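# Lay the turned shaft from its stand into the rest

## Task

Take the turned shaft off its stand and place it in the rest so that it lies horizontal with its thick end against the stop. Use a pocket that actually fits this shaft, since some pockets are meant for other parts. Lower it softly, because a hard landing ruins it. Release it only at the bottom of the pocket; if it is released off to one side, it slides down and may hit hard.

## Robot and tools

ROBOT AND FRAMES
There are two arms. left_arm sits on the +y side with its base near (+0.059, +0.568, +0.161) m, and right_arm sits near (+0.086, -0.531, +0.161) m. The arm names do not match the sides of the images. Each arm carries a two-finger gripper whose fingers can fold. The scene frame has its origin at table height, midway between the nominal bases. +z points up and +x points out over the table. A lathe with a sliding door and a three-jaw chuck stands behind the bases toward -x. Its chuck faces +y. The arms can reach into it, but this job does not need it.
On each gripper, the fingers point along its own +z and open and close along its own y. A block sticks out about 10 cm toward the gripper's +x. end_effector_position is the point between the pads when they are closed. The fingertips reach about 33 mm past that point when the gap is 40 mm or less, and only about 9 mm past it when fully open.

THE 18-NUMBER ROW (shared by execute_actions and move)
One flat list covers both arms. The first 9 numbers are left_arm: dx, dy, dz, rx, ry, rz, then gripper position, force_limit, speed. The next 9 are the same for right_arm. Every number lies in [-1, 1]. The six pose numbers are an offset, not a pose. They are measured from that arm's Hand target as it stood when the action or move began, in that Hand target's own axes. 1.0 equals 0.6 m, or 180 degrees. rx, ry, rz together form a single rotation vector. Sending six zeros asks the arm to go back to its Hand target. Gripper position: +1 is fully open (140 mm), about -0.8 is where the pads touch, and -1 closes until something blocks the fingers. force_limit runs from -1 to +1 and gives about 14 N up to 58 N of pad force. speed runs from -1 to +1 and gives about 30 up to 250 mm/s; a faster close squeezes harder. Gripper numbers are real commands, so to leave a gripper alone, resend its last three values.

TOOLS
execute_actions(actions, cameras): runs the actions in order. Each action may hold these keys:
- "rows": up to 15 rows, applied one per control step (1/30 s). Every row is measured from the action's starting Hand target, not from the row before it.
- "steps": from 1 to 450, default 15. After the last row, the arm keeps heading for that row's target.
- "until": lathe conditions that end the action early.
- "lathe": device commands.
An empty actions list returns camera images and the scene number. For gentle motion, ramp the offsets up, for example by 0.01 more per row (6 mm per step).
move(target, speed, blend, stop_force, zero, blocking, cameras): drives the grippers in straight paths. target is one 18-number row, or a list of up to 15 rows, and every row is an offset from the same starting Hand targets. speed is the top path speed in m/s, from 0.002 to 3.2, default 0.25. blend is a corner radius in m for lists. stop_force, from 4 to 120 N, ends an arm's path when it feels push against its motion. Use it slowly, and leave it out when lifting away from a contact. zero defaults to true and re-zeroes the force before the move. blocking=false returns early. The paths do not avoid obstacles. The result adds a "move:" line that says how the move ended (done, off_target, held, moving, fault) and which limits acted (paced, held).
wait(seconds from 0 to 10) lets the scene run on. stop brakes a running move. zoom_image(camera, region [x0,y0,x1,y1]) enlarges a region of the latest image, at most 504 by 504 px. Cameras: cam_high, cam_low, cam_chuck, cam_machine, cam_left_wrist, cam_right_wrist, each 896x504. zero_wrist_force(arm) resets that arm's force reference. finished_scene(scene number) ends the scene for good.

RESULT LINES
Positions are in metres in the scene frame, with a wxyz quaternion and velocities in m/s and rad/s. They can be off by a few cm. Hand target is the pose that the next offsets will count from. object_status: 0 moving, 1 blocked while opening, 2 blocked while closing (a grip), 3 reached the commanded position or pads met, with no proof that anything is held. position_measured is in counts: 3 is open, about 75 is 100 mm, 139 is 60 mm, 200 is 20 mm, 230 is pads touching. Wrist force and torque are in the flange axes, with a third line giving the peak since the last reading. Joint torques include the arm's own weight. The lathe fields are door_state, chuck_state and seat_state.

GRIPPING
Close with position -1 and check that object_status reads 2. Grip with the outer quarter of the pads, near the fingertips. A grip near the palm folds the fingers and may hold loosely or let go. A fingertip pressed against a surface folds with little resistance. To grip harder, raise force_limit and step position between -1 and -0.98.

WHAT TO AVOID
Do not let go of the shaft while it moves, and do not drop it or release it on a slope. Lower it until it rests in the pocket bottom, then open. Keep contacts slow. About 150 N on an arm, or torque at a joint's limit (wrist joints 49.6 N m), stops that arm for 10 s, and even a target slightly past a firm surface can trigger this. The controller clips orientation to 32 degrees per step. Do not let the arms or grippers press on each other. Route paths around each arm's own base. Do not knock anything off the table or into the lathe's chip pan. Long holds or outstretched poses heat the motors and can set the brakes.

Each tool is called in YAML: its name, and indented under it one key for each argument.

## Session

execute_actions:
  actions: []

zoom_image:
  camera: "cam_low"
  region: [210, 170, 470, 270]

zoom_image:
  camera: "cam_high"
  region: [330, 140, 530, 280]

Scene clock: 0.00 s.
left_arm: end_effector_position=(+0.7279, +0.0553, +0.1138) position_measured=3 object_status=3 end_effector_quat_wxyz=(+0.315, +0.669, -0.576, +0.348) | right_arm: end_effector_position=(+0.7779, -0.1161, +0.2653) position_measured=3 object_status=3 end_effector_quat_wxyz=(+0.682, -0.146, -0.714, +0.059)
Joint positions: left_arm=[-0.616 -0.786 2.119 -3.688 -2.232 -2.614] | right_arm=[0.169 -0.474 0.861 -0.452 -1.265 0.309]
Joint velocities: within noise
Joint torques (N m): no reading
Wrist force (N): no reading
Wrist torque (N m): no reading
Wrist force, peak (N): no reading
Hand target: left_arm +0.7279, +0.0553, +0.1138; +0.315, +0.669, -0.576, +0.348 | right_arm +0.7779, -0.1161, +0.2653; +0.682, -0.146, -0.714, +0.059
Tool commands: left_gripper/position=+1.0 left_gripper/force_limit=+1.0 left_gripper/speed=+1.0 right_gripper/position=+1.0 right_gripper/force_limit=+1.0 right_gripper/speed=+1.0
lathe: door_state=shut chuck_state=open seat_state=open

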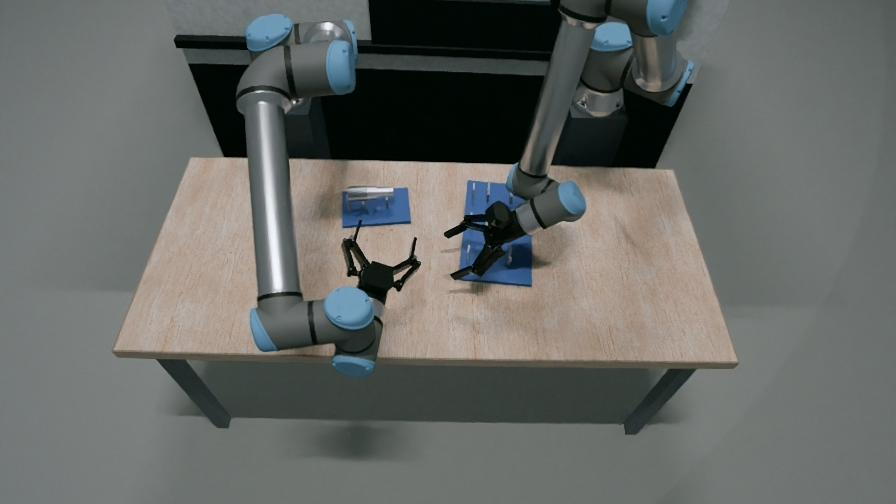

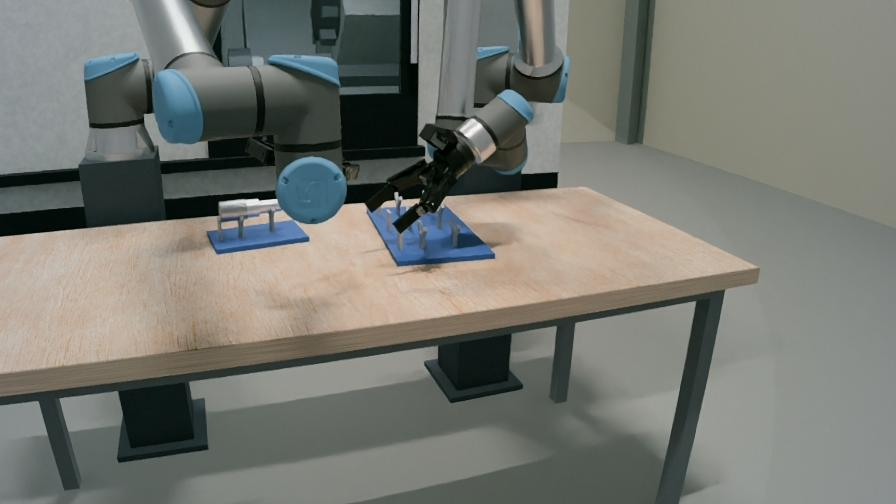

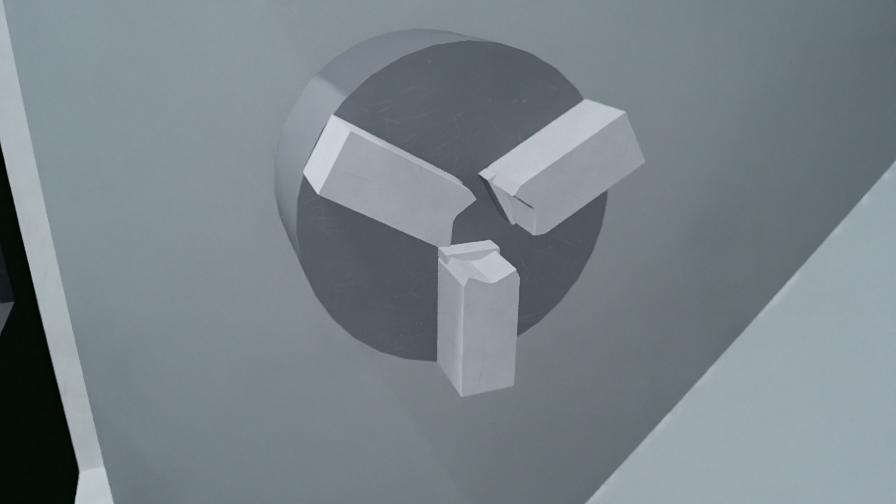

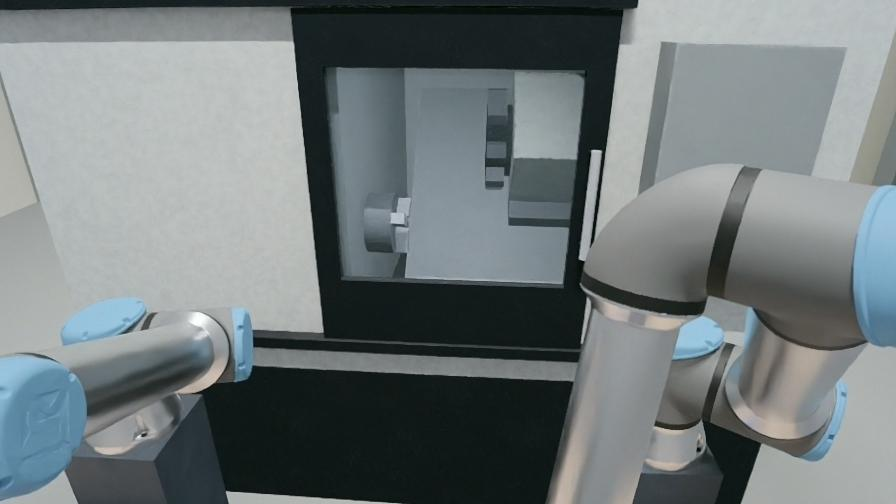

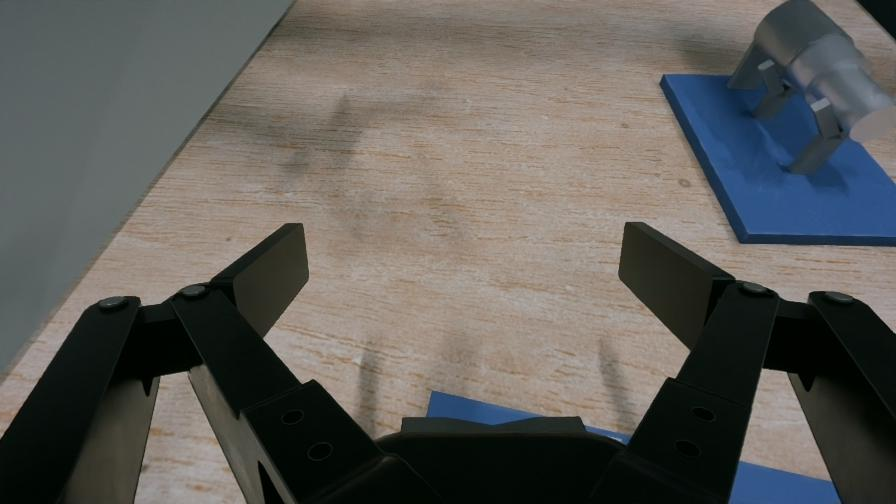

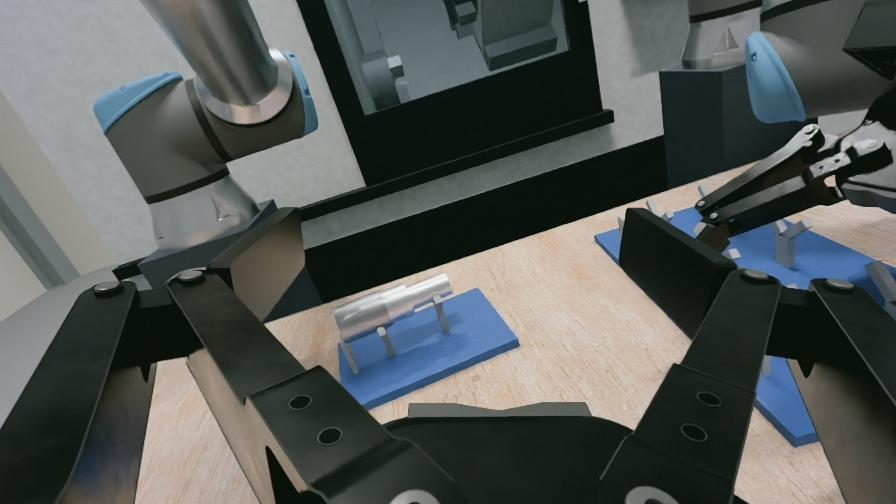

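Scaled by 1.938 from the camera's 896x504 image, which has a finer 1280x720 frame.

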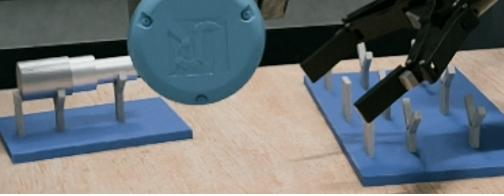

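Scaled by 2.520 from the camera's 896x504 image, which has a finer 1280x720 frame.

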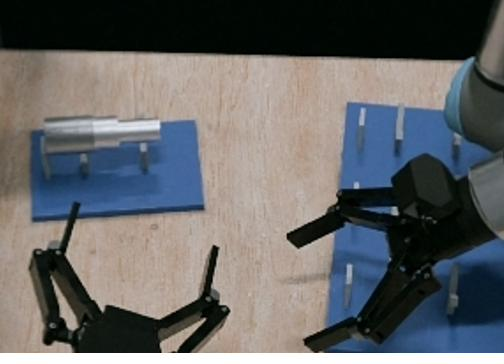

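move:
  target:
    - [0.035,0,-0.187,0,0,0,1,1,1,0,0,0,0,0,0,1,1,1]
    - [-0.192,0.098,-0.627,-0.0414,0.1134,0.0249,1,1,1,0,0,0,0,0,0,1,1,1]
    - [-0.192,0.098,-0.627,-0.0414,0.1134,0.0249,1,1,1,0.057,-0.2465,0.530,0.3432,-0.4267,-0.4793,1,1,1]
  speed: [0.25,0.3,0.35]
  blend: [0.03,0.03,0]
  cameras: ["cam_high","cam_low","cam_left_wrist","cam_right_wrist"]

zoom_image:
  camera: "cam_right_wrist"
  region: [300, 0, 620, 320]

zoom_image:
  camera: "cam_left_wrist"
  region: [300, 180, 660, 400]

zoom_image:
  camera: "cam_low"
  region: [350, 170, 500, 280]

Scene clock: 6.20 s.
left_arm: end_effector_position=(+0.6201, +0.4203, +0.2299) position_measured=3 object_status=3 end_effector_quat_wxyz=(+0.441, +0.552, -0.558, +0.435) | right_arm: end_effector_position=(+0.4429, -0.2102, +0.3205) position_measured=3 object_status=3 end_effector_quat_wxyz=(+0.001, +0.691, -0.722, +0.000)
Joint positions: left_arm=[0.012 -1.056 2.366 -2.765 -2.905 -1.453] | right_arm=[0.34 -1.864 2.351 -2.056 -1.572 -1.165]
Joint torques (N m): left_arm=[11.42 -54.56 -3.54 -8.96 -5.2 -2.27] | right_arm=[11.03 -28.09 -37.32 -3.3 -1.51 0.13]
Wrist force (N): left_arm=[0.1 -0.3 0.7] | right_arm=[0.4 -0.1 -1.5]
Wrist torque (N m): left_arm=[-0.03 0.02 -0.05] | right_arm=[-0.24 -0.16 -0.13]
Wrist force, peak (N): left_arm=[-0.8 -0.1 4.4] | right_arm=[2.4 2.0 -1.5]
Hand target: left_arm +0.6201, +0.4203, +0.2299; +0.441, +0.552, -0.558, +0.435 | right_arm +0.4428, -0.2101, +0.3204; +0.001, +0.692, -0.722, +0.000
Off the commanded pose: left_arm 0.000 m, 0 deg | right_arm 0.000 m, 0 deg.
lathe: door_state=shut chuck_state=open seat_state=open
move: done
Images, in order (width x height): cam_high 896x504, cam_low 896x504, cam_left_wrist 896x504, cam_right_wrist 896x504.

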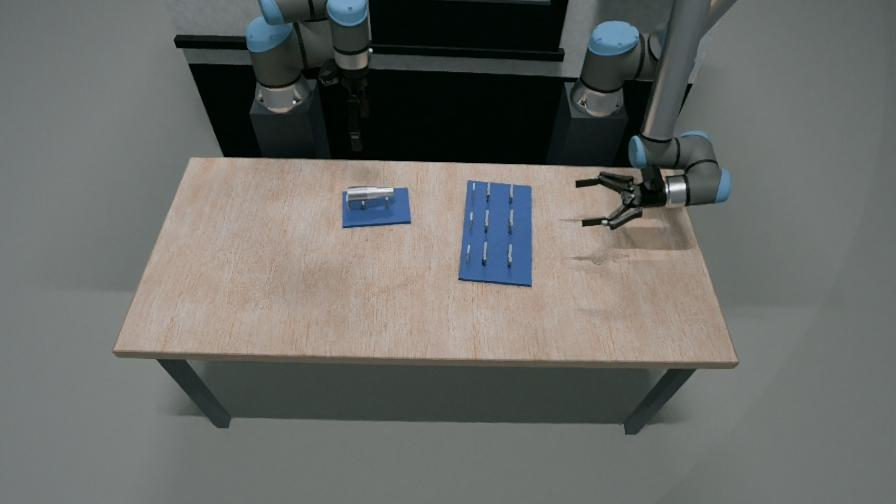

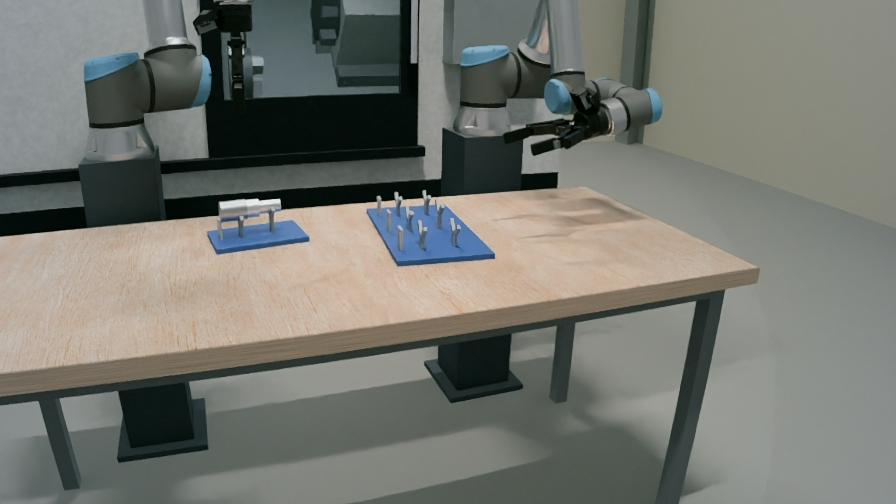

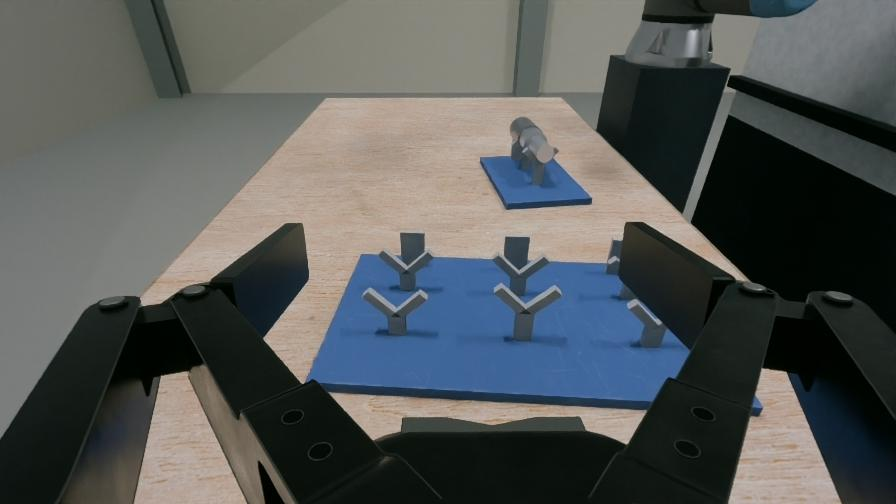

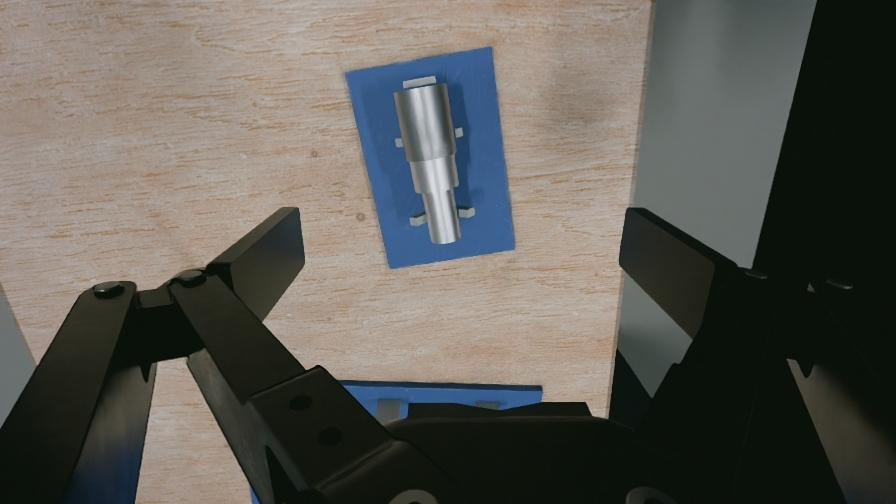

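Scaled by 1.575 from the camera's 896x504 image, which has a finer 1280x720 frame.

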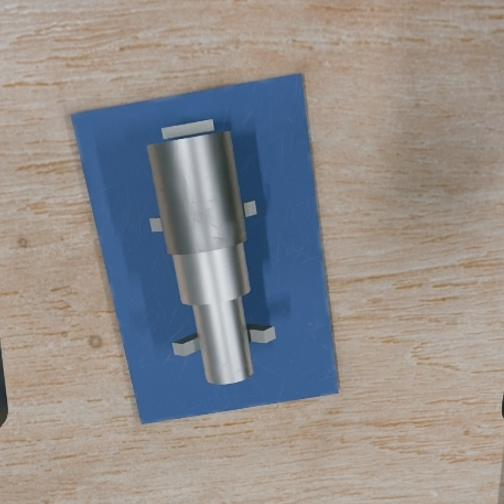

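Scaled by 1.400 from the camera's 896x504 image, which has a finer 1280x720 frame.

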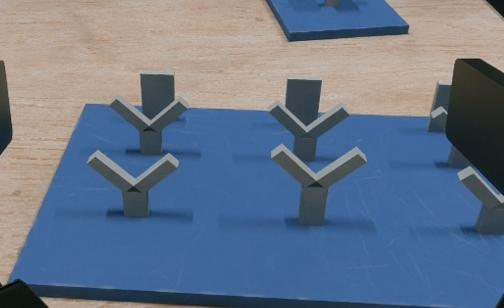

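Scaled by 3.360 from the camera's 896x504 image, which has a finer 1280x720 frame.

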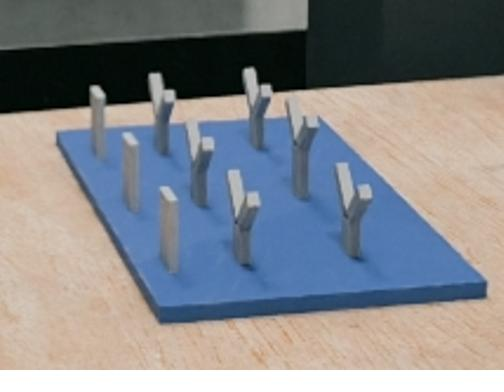

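move:
  target: [0,0,0,0,0,0,1,1,1,-0.029,-0.0295,0.284,0,0,-0.0478,0.2,0.5,1]
  speed: 0.2
  cameras: ["cam_right_wrist"]

zoom_image:
  camera: "cam_right_wrist"
  region: [300, 0, 620, 320]

Scene clock: 7.87 s.
left_arm: end_effector_position=(+0.6201, +0.4203, +0.2299) position_measured=3 object_status=3 end_effector_quat_wxyz=(+0.441, +0.552, -0.558, +0.435) | right_arm: end_effector_position=(+0.4611, -0.1937, +0.1500) position_measured=104 object_status=3 end_effector_quat_wxyz=(+0.001, +0.744, -0.668, +0.000)
Joint positions: left_arm=[0.012 -1.056 2.366 -2.765 -2.905 -1.453] | right_arm=[0.359 -1.539 2.484 -2.515 -1.572 -1.296]
Joint torques (N m): left_arm=[10.76 -52.64 -5.65 -9.17 -5.23 -2.47] | right_arm=[-4.75 -18.88 -36.59 -5.83 0.37 3.52]
Wrist force (N): left_arm=[-0.2 0.2 0.6] | right_arm=[0.6 0.1 -1.0]
Wrist torque (N m): left_arm=[0.06 0.08 -0.05] | right_arm=[-0.20 -0.21 -0.06]
Wrist force, peak (N): left_arm=[-0.6 0.6 1.2] | right_arm=[1.2 0.0 -4.6]
Hand target: left_arm +0.6201, +0.4203, +0.2299; +0.441, +0.552, -0.558, +0.435 | right_arm +0.4612, -0.1937, +0.1500; +0.001, +0.744, -0.668, +0.000
Off the commanded pose: left_arm 0.000 m, 0 deg | right_arm 0.000 m, 0 deg.
lathe: door_state=shut chuck_state=open seat_state=open
move: done
Images, in order (width x height): cam_right_wrist 896x504.

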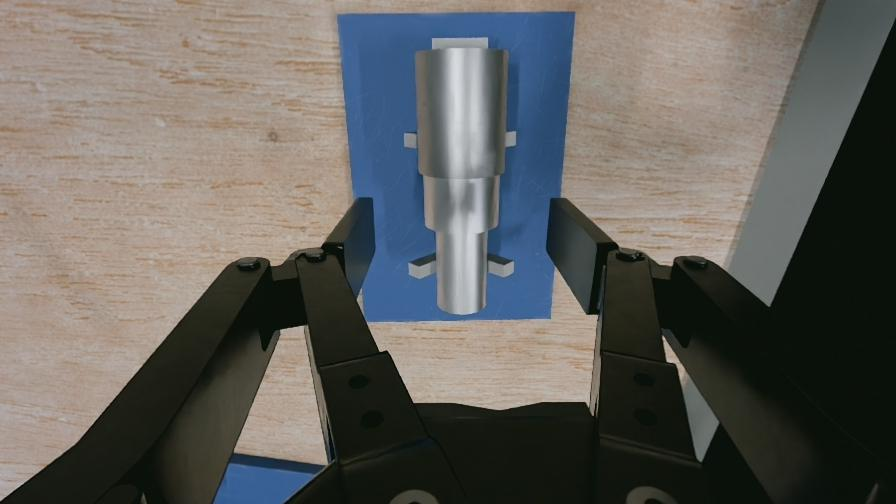

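Scaled by 1.575 from the camera's 896x504 image, which has a finer 1280x720 frame.

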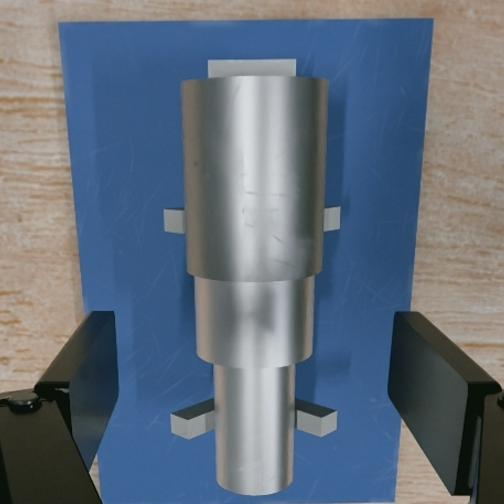

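move:
  target: [0,0,0,0,0,0,1,1,1,0.005,0.0033,0.08,0,0,-0.0042,0.2,0.5,1]
  speed: 0.12
  cameras: ["cam_right_wrist","cam_low","cam_left_wrist"]

zoom_image:
  camera: "cam_right_wrist"
  region: [300, 0, 620, 320]

zoom_image:
  camera: "cam_left_wrist"
  region: [460, 60, 620, 220]

zoom_image:
  camera: "cam_low"
  region: [200, 170, 320, 260]

Scene clock: 9.33 s.
left_arm: end_effector_position=(+0.6201, +0.4203, +0.2299) position_measured=3 object_status=3 end_effector_quat_wxyz=(+0.441, +0.552, -0.558, +0.435) | right_arm: end_effector_position=(+0.4595, -0.1970, +0.1020) position_measured=104 object_status=3 end_effector_quat_wxyz=(+0.001, +0.748, -0.664, +0.000)
Joint positions: left_arm=[0.012 -1.056 2.366 -2.765 -2.905 -1.453] | right_arm=[0.354 -1.432 2.519 -2.656 -1.572 -1.315]
Joint torques (N m): left_arm=[11.64 -53.48 -5.62 -8.93 -5.42 -2.32] | right_arm=[5.58 -28.62 -30.12 -3.41 -0.67 3.66]
Wrist force (N): left_arm=[-0.3 0.0 1.1] | right_arm=[1.0 0.4 -1.3]
Wrist torque (N m): left_arm=[0.03 0.11 -0.04] | right_arm=[-0.13 -0.22 0.20]
Wrist force, peak (N): left_arm=[-0.1 0.1 1.5] | right_arm=[0.4 -0.1 -3.7]
Hand target: left_arm +0.6201, +0.4203, +0.2299; +0.441, +0.552, -0.558, +0.435 | right_arm +0.4595, -0.1970, +0.1020; +0.001, +0.748, -0.664, +0.000
Off the commanded pose: left_arm 0.000 m, 0 deg | right_arm 0.000 m, 0 deg.
lathe: door_state=shut chuck_state=open seat_state=open
move: done
Images, in order (width x height): cam_low 896x504, cam_left_wrist 896x504, cam_right_wrist 896x504.

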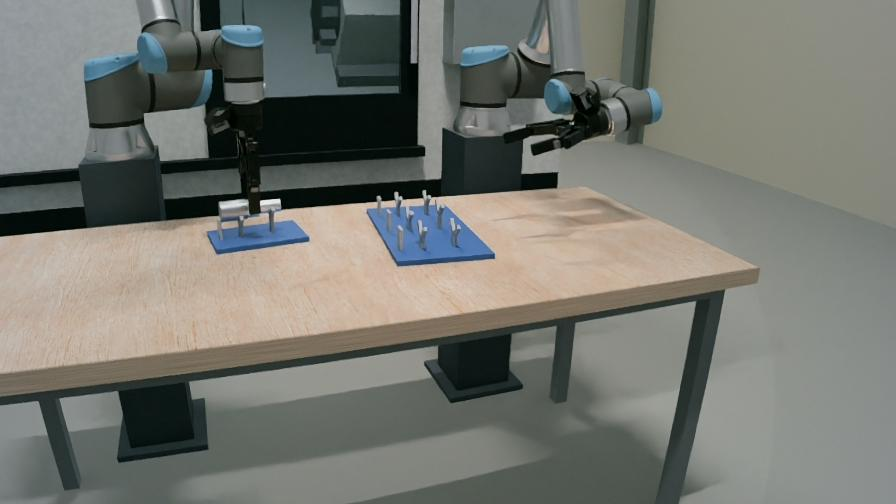

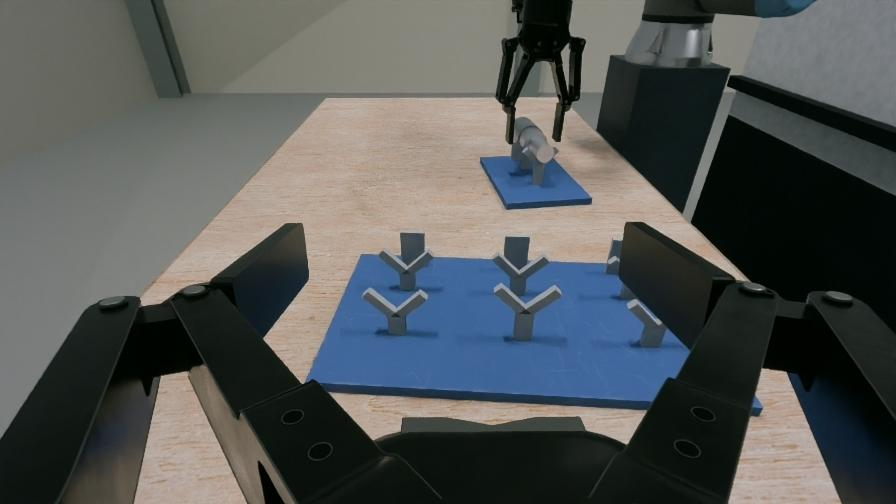

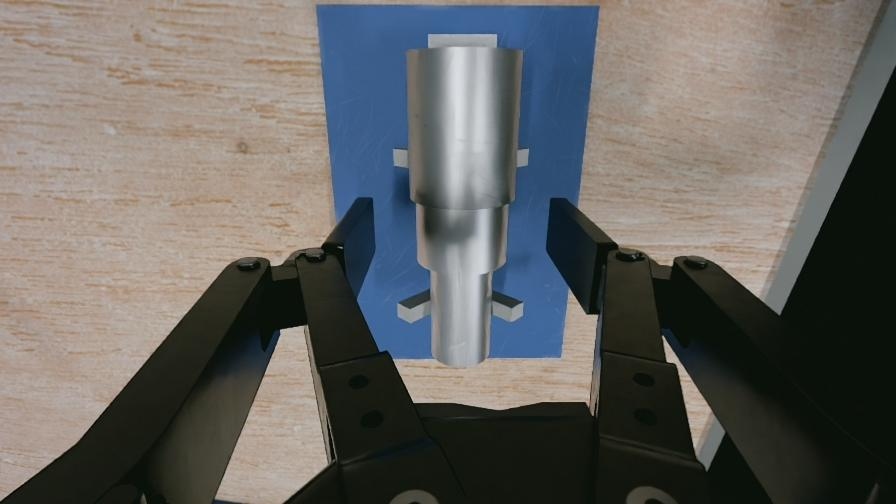

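Scaled by 1.575 from the camera's 896x504 image, which has a finer 1280x720 frame.

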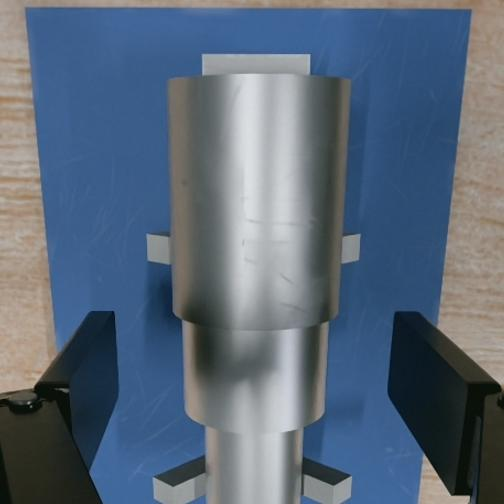

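Scaled by 3.150 from the camera's 896x504 image, which has a finer 1280x720 frame.

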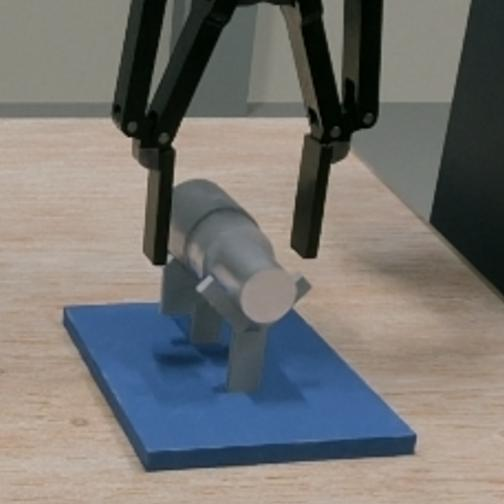

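Scaled by 4.200 from the camera's 896x504 image, which has a finer 1280x720 frame.

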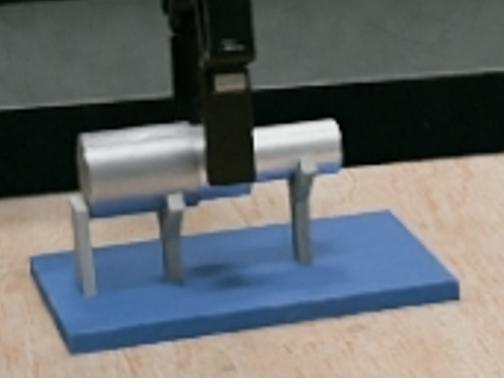

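execute_actions:
  actions:
    - {"rows":[[0,0,0,0,0,0,1,1,1,0,0.0015,0,0,0,0,0.2,0.5,-1]],"steps":12}
    - {"rows":[[0,0,0,0,0,0,1,1,1,0,0,0,0,0,0,-1,0.5,-1]],"steps":70}
  cameras: ["cam_right_wrist"]

Scene clock: 12.43 s.
left_arm: end_effector_position=(+0.6201, +0.4203, +0.2299) position_measured=3 object_status=3 end_effector_quat_wxyz=(+0.441, +0.552, -0.558, +0.435) | right_arm: end_effector_position=(+0.4586, -0.1971, +0.1020) position_measured=168 object_status=2 end_effector_quat_wxyz=(+0.001, +0.748, -0.664, +0.000)
Joint positions: left_arm=[0.012 -1.056 2.366 -2.765 -2.905 -1.453] | right_arm=[0.354 -1.433 2.52 -2.657 -1.572 -1.314]
Joint torques (N m): left_arm=[7.44 -51.02 -5.61 -9.22 -5.05 -2.58] | right_arm=[10.83 -22.03 -16.09 4.08 3.6 -1.22]
Wrist force (N): left_arm=[-0.1 0.2 0.4] | right_arm=[6.7 -8.3 -28.0]
Wrist torque (N m): left_arm=[0.06 0.06 -0.04] | right_arm=[-0.30 -0.15 -0.27]
Wrist force, peak (N): left_arm=[-0.4 0.6 1.3] | right_arm=[6.3 -8.3 -28.3]
Hand target: left_arm +0.6201, +0.4203, +0.2299; +0.441, +0.552, -0.558, +0.435 | right_arm +0.4586, -0.1971, +0.1020; +0.001, +0.748, -0.664, +0.000
Off the commanded pose: left_arm 0.000 m, 0 deg | right_arm 0.000 m, 0 deg.
lathe: door_state=shut chuck_state=open seat_state=open
Images, in order (width x height): cam_right_wrist 896x504.

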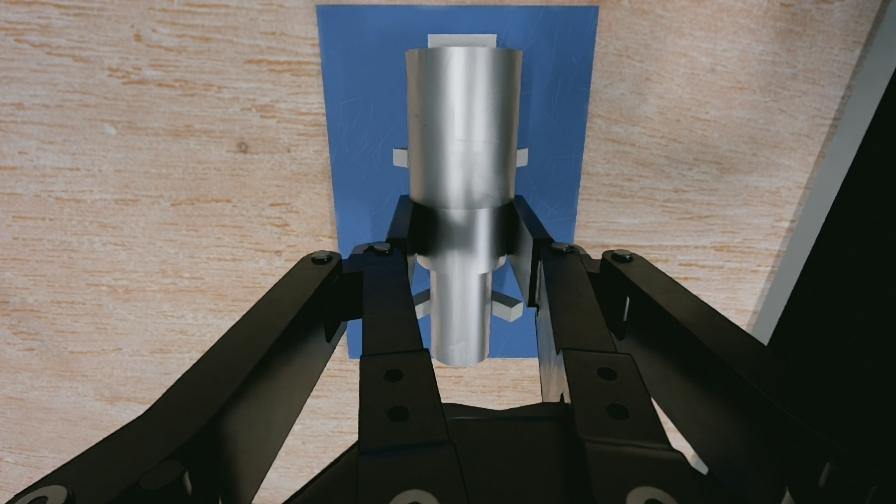

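move:
  target:
    - [0,0,0,0,0,0,1,1,1,0,0,-0.025,0,0,0,-1,0.5,-1]
    - [0,0,0,0,0,0,1,1,1,0,0,-0.2,0,0,0,-1,0.5,-1]
  speed: [0.03,0.15]
  blend: [0.005,0]
  cameras: ["cam_right_wrist","cam_high"]

zoom_image:
  camera: "cam_high"
  region: [430, 160, 570, 300]

Scene clock: 14.63 s.
left_arm: end_effector_position=(+0.6201, +0.4203, +0.2299) position_measured=3 object_status=3 end_effector_quat_wxyz=(+0.441, +0.552, -0.558, +0.435) | right_arm: end_effector_position=(+0.4587, -0.1969, +0.2220) position_measured=168 object_status=2 end_effector_quat_wxyz=(+0.001, +0.748, -0.664, +0.000)
Joint positions: left_arm=[0.012 -1.056 2.366 -2.765 -2.905 -1.453] | right_arm=[0.355 -1.685 2.431 -2.315 -1.572 -1.314]
Joint torques (N m): left_arm=[11.05 -50.71 -5.39 -9.09 -5.41 -2.41] | right_arm=[-10.88 -33.75 -31.79 -6.39 0.97 -1.41]
Wrist force (N): left_arm=[-0.5 0.1 1.0] | right_arm=[0.0 0.0 3.9]
Wrist torque (N m): left_arm=[0.03 0.16 -0.04] | right_arm=[-0.20 -0.16 -0.08]
Wrist force, peak (N): left_arm=[0.0 -0.2 1.6] | right_arm=[6.5 -8.2 -28.2]
Hand target: left_arm +0.6201, +0.4203, +0.2299; +0.441, +0.552, -0.558, +0.435 | right_arm +0.4587, -0.1970, +0.2220; +0.001, +0.748, -0.664, +0.000
Off the commanded pose: left_arm 0.000 m, 0 deg | right_arm 0.000 m, 0 deg.
lathe: door_state=shut chuck_state=open seat_state=open
move: done
Images, in order (width x height): cam_high 896x504, cam_right_wrist 896x504.

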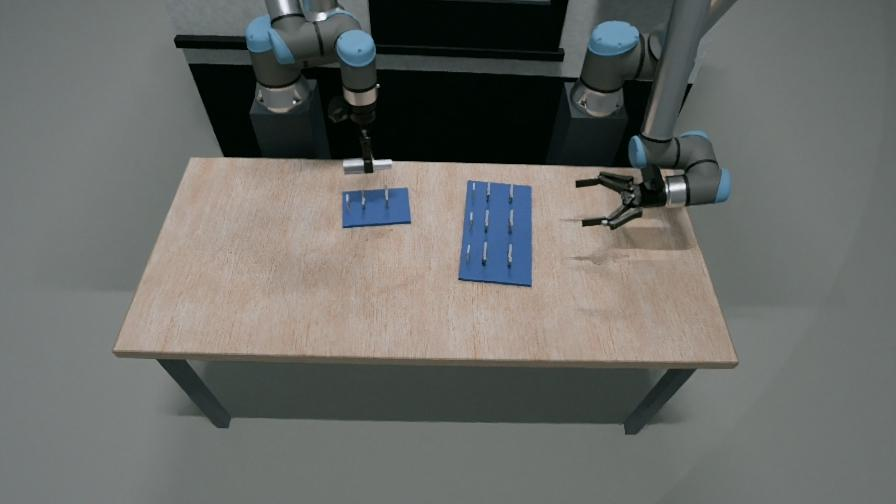

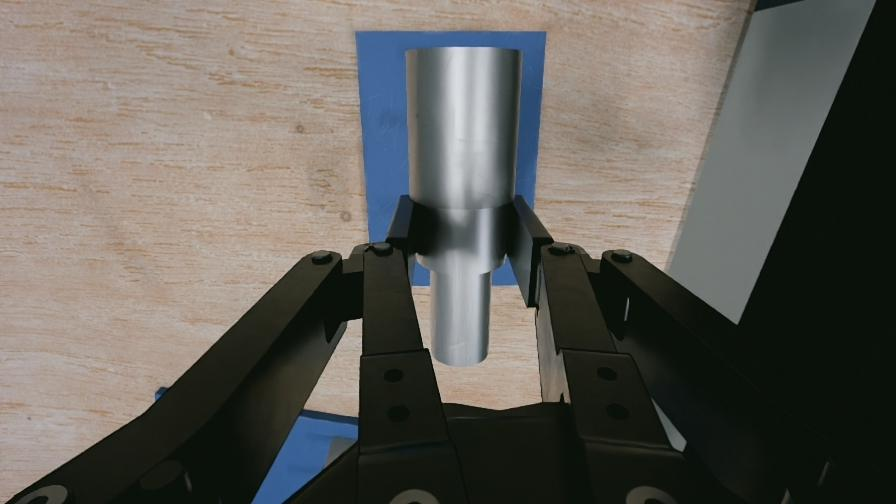

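Scaled by 3.600 from the camera's 896x504 image, which has a finer 1280x720 frame.

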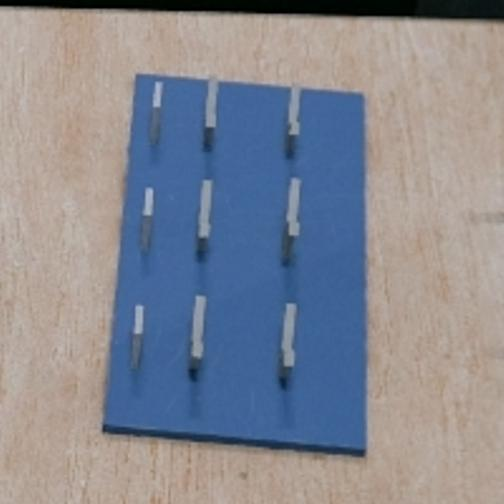

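move:
  target: [0,0,0,0,0,0,1,1,1,-0.649,-0.2145,0.095,0,0,0.0683,-1,0.5,-1]
  speed: 0.18
  cameras: ["cam_right_wrist","cam_left_wrist"]

zoom_image:
  camera: "cam_right_wrist"
  region: [380, 0, 560, 180]

zoom_image:
  camera: "cam_left_wrist"
  region: [440, 200, 600, 360]

Scene clock: 18.20 s.
left_arm: end_effector_position=(+0.6201, +0.4203, +0.2299) position_measured=3 object_status=3 end_effector_quat_wxyz=(+0.441, +0.552, -0.558, +0.435) | right_arm: end_effector_position=(+0.5397, +0.2049, +0.1645) position_measured=168 object_status=2 end_effector_quat_wxyz=(-0.001, -0.673, +0.740, +0.000)
Joint positions: left_arm=[0.012 -1.056 2.366 -2.765 -2.905 -1.453] | right_arm=[0.794 -1.068 1.78 -2.281 -1.571 -0.66]
Joint torques (N m): left_arm=[8.85 -50.22 -5 -9.15 -5.17 -2.09] | right_arm=[-7.42 -74.77 -40 -8.39 -1.98 -1.74]
Wrist force (N): left_arm=[-0.3 0.4 0.5] | right_arm=[0.3 0.9 4.9]
Wrist torque (N m): left_arm=[0.12 0.11 -0.04] | right_arm=[0.01 -0.23 0.20]
Wrist force, peak (N): left_arm=[-0.7 0.4 1.3] | right_arm=[-3.2 0.2 5.4]
Hand target: left_arm +0.6201, +0.4203, +0.2299; +0.441, +0.552, -0.558, +0.435 | right_arm +0.5399, +0.2050, +0.1645; -0.001, -0.673, +0.740, +0.000
Off the commanded pose: left_arm 0.000 m, 0 deg | right_arm 0.000 m, 0 deg.
lathe: door_state=shut chuck_state=open seat_state=open
move: done
Images, in order (width x height): cam_left_wrist 896x504, cam_right_wrist 896x504.

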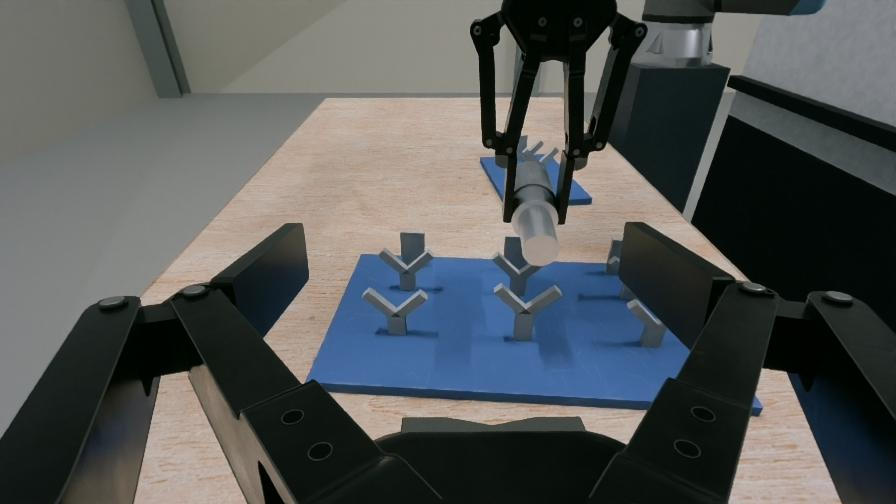

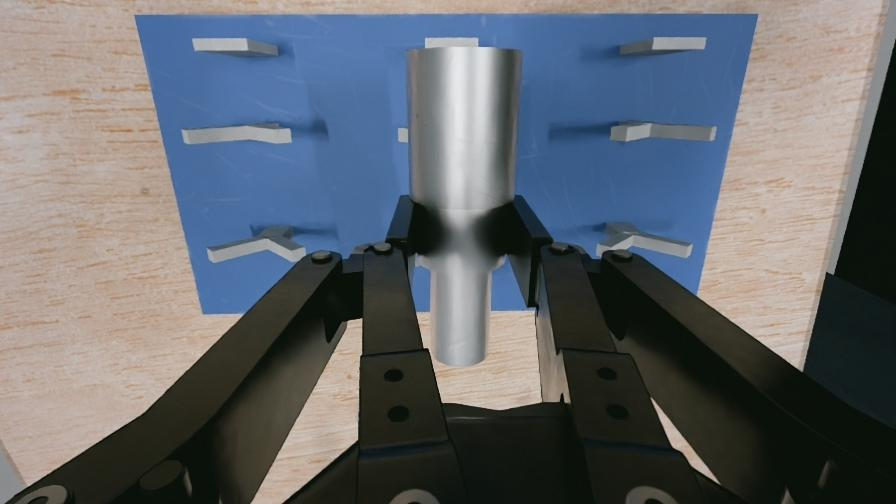

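Scaled by 2.800 from the camera's 896x504 image, which has a finer 1280x720 frame.

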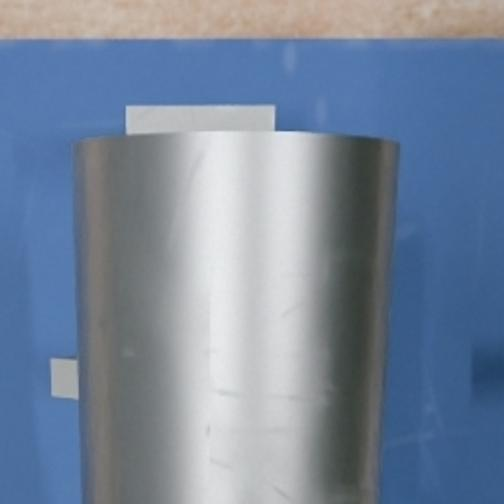

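Scaled by 3.150 from the camera's 896x504 image, which has a finer 1280x720 frame.

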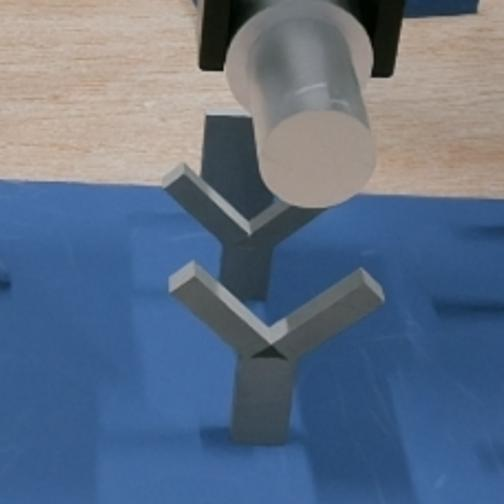

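move:
  target: [0,0,0,0,0,0,1,1,1,0,-0.0048,0.0575,0,0,0,-1,0.5,-1]
  speed: 0.08
  cameras: ["cam_right_wrist","cam_left_wrist"]

zoom_image:
  camera: "cam_right_wrist"
  region: [380, 0, 560, 180]

zoom_image:
  camera: "cam_left_wrist"
  region: [440, 200, 600, 360]

Scene clock: 19.60 s.
left_arm: end_effector_position=(+0.6201, +0.4203, +0.2299) position_measured=3 object_status=3 end_effector_quat_wxyz=(+0.441, +0.552, -0.558, +0.435) | right_arm: end_effector_position=(+0.5427, +0.2046, +0.1298) position_measured=168 object_status=2 end_effector_quat_wxyz=(-0.001, -0.673, +0.740, +0.000)
Joint positions: left_arm=[0.012 -1.056 2.366 -2.765 -2.905 -1.453] | right_arm=[0.791 -1.028 1.793 -2.334 -1.571 -0.663]
Joint torques (N m): left_arm=[9.65 -53.71 -4.76 -9.23 -5.35 -1.79] | right_arm=[-3.27 -91.34 -42.63 -2.34 -1.63 -1.28]
Wrist force (N): left_arm=[-0.5 0.2 0.4] | right_arm=[0.7 0.9 4.5]
Wrist torque (N m): left_arm=[0.07 0.15 -0.04] | right_arm=[0.03 -0.28 0.20]
Wrist force, peak (N): left_arm=[-0.3 0.3 1.2] | right_arm=[0.6 0.5 6.9]
Hand target: left_arm +0.6201, +0.4203, +0.2299; +0.441, +0.552, -0.558, +0.435 | right_arm +0.5427, +0.2046, +0.1300; -0.001, -0.673, +0.740, +0.000
Off the commanded pose: left_arm 0.000 m, 0 deg | right_arm 0.000 m, 0 deg.
lathe: door_state=shut chuck_state=open seat_state=open
move: done
Images, in order (width x height): cam_left_wrist 896x504, cam_right_wrist 896x504.

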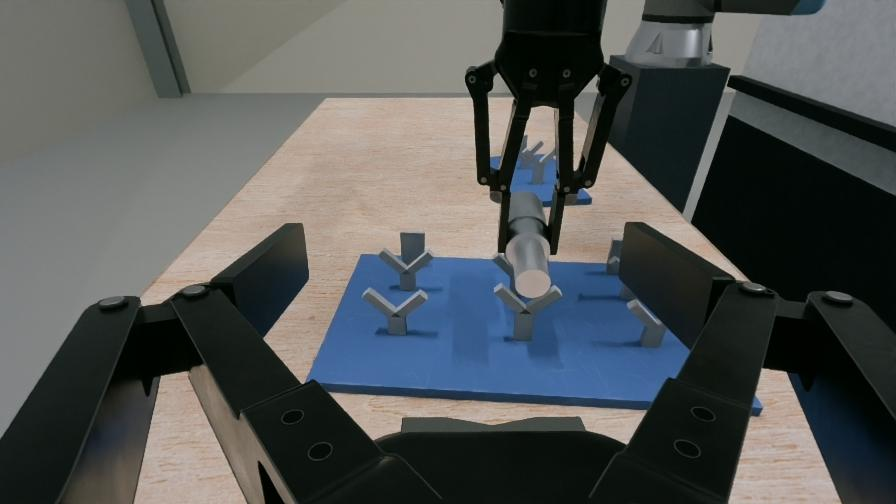

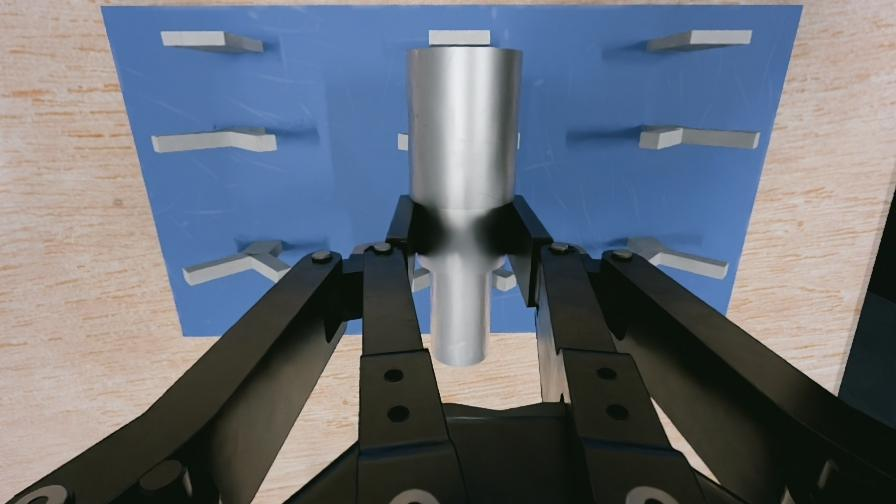

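Scaled by 2.800 from the camera's 896x504 image, which has a finer 1280x720 frame.

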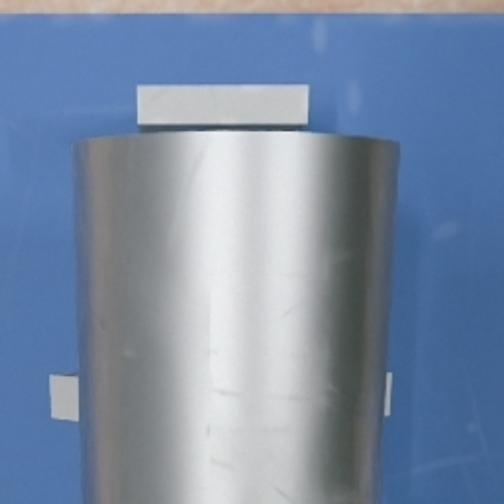

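Scaled by 3.150 from the camera's 896x504 image, which has a finer 1280x720 frame.

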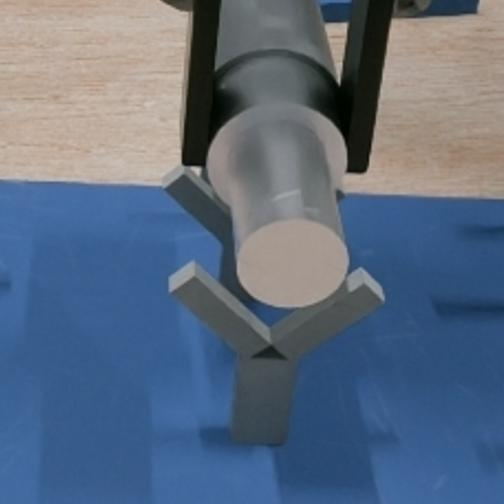

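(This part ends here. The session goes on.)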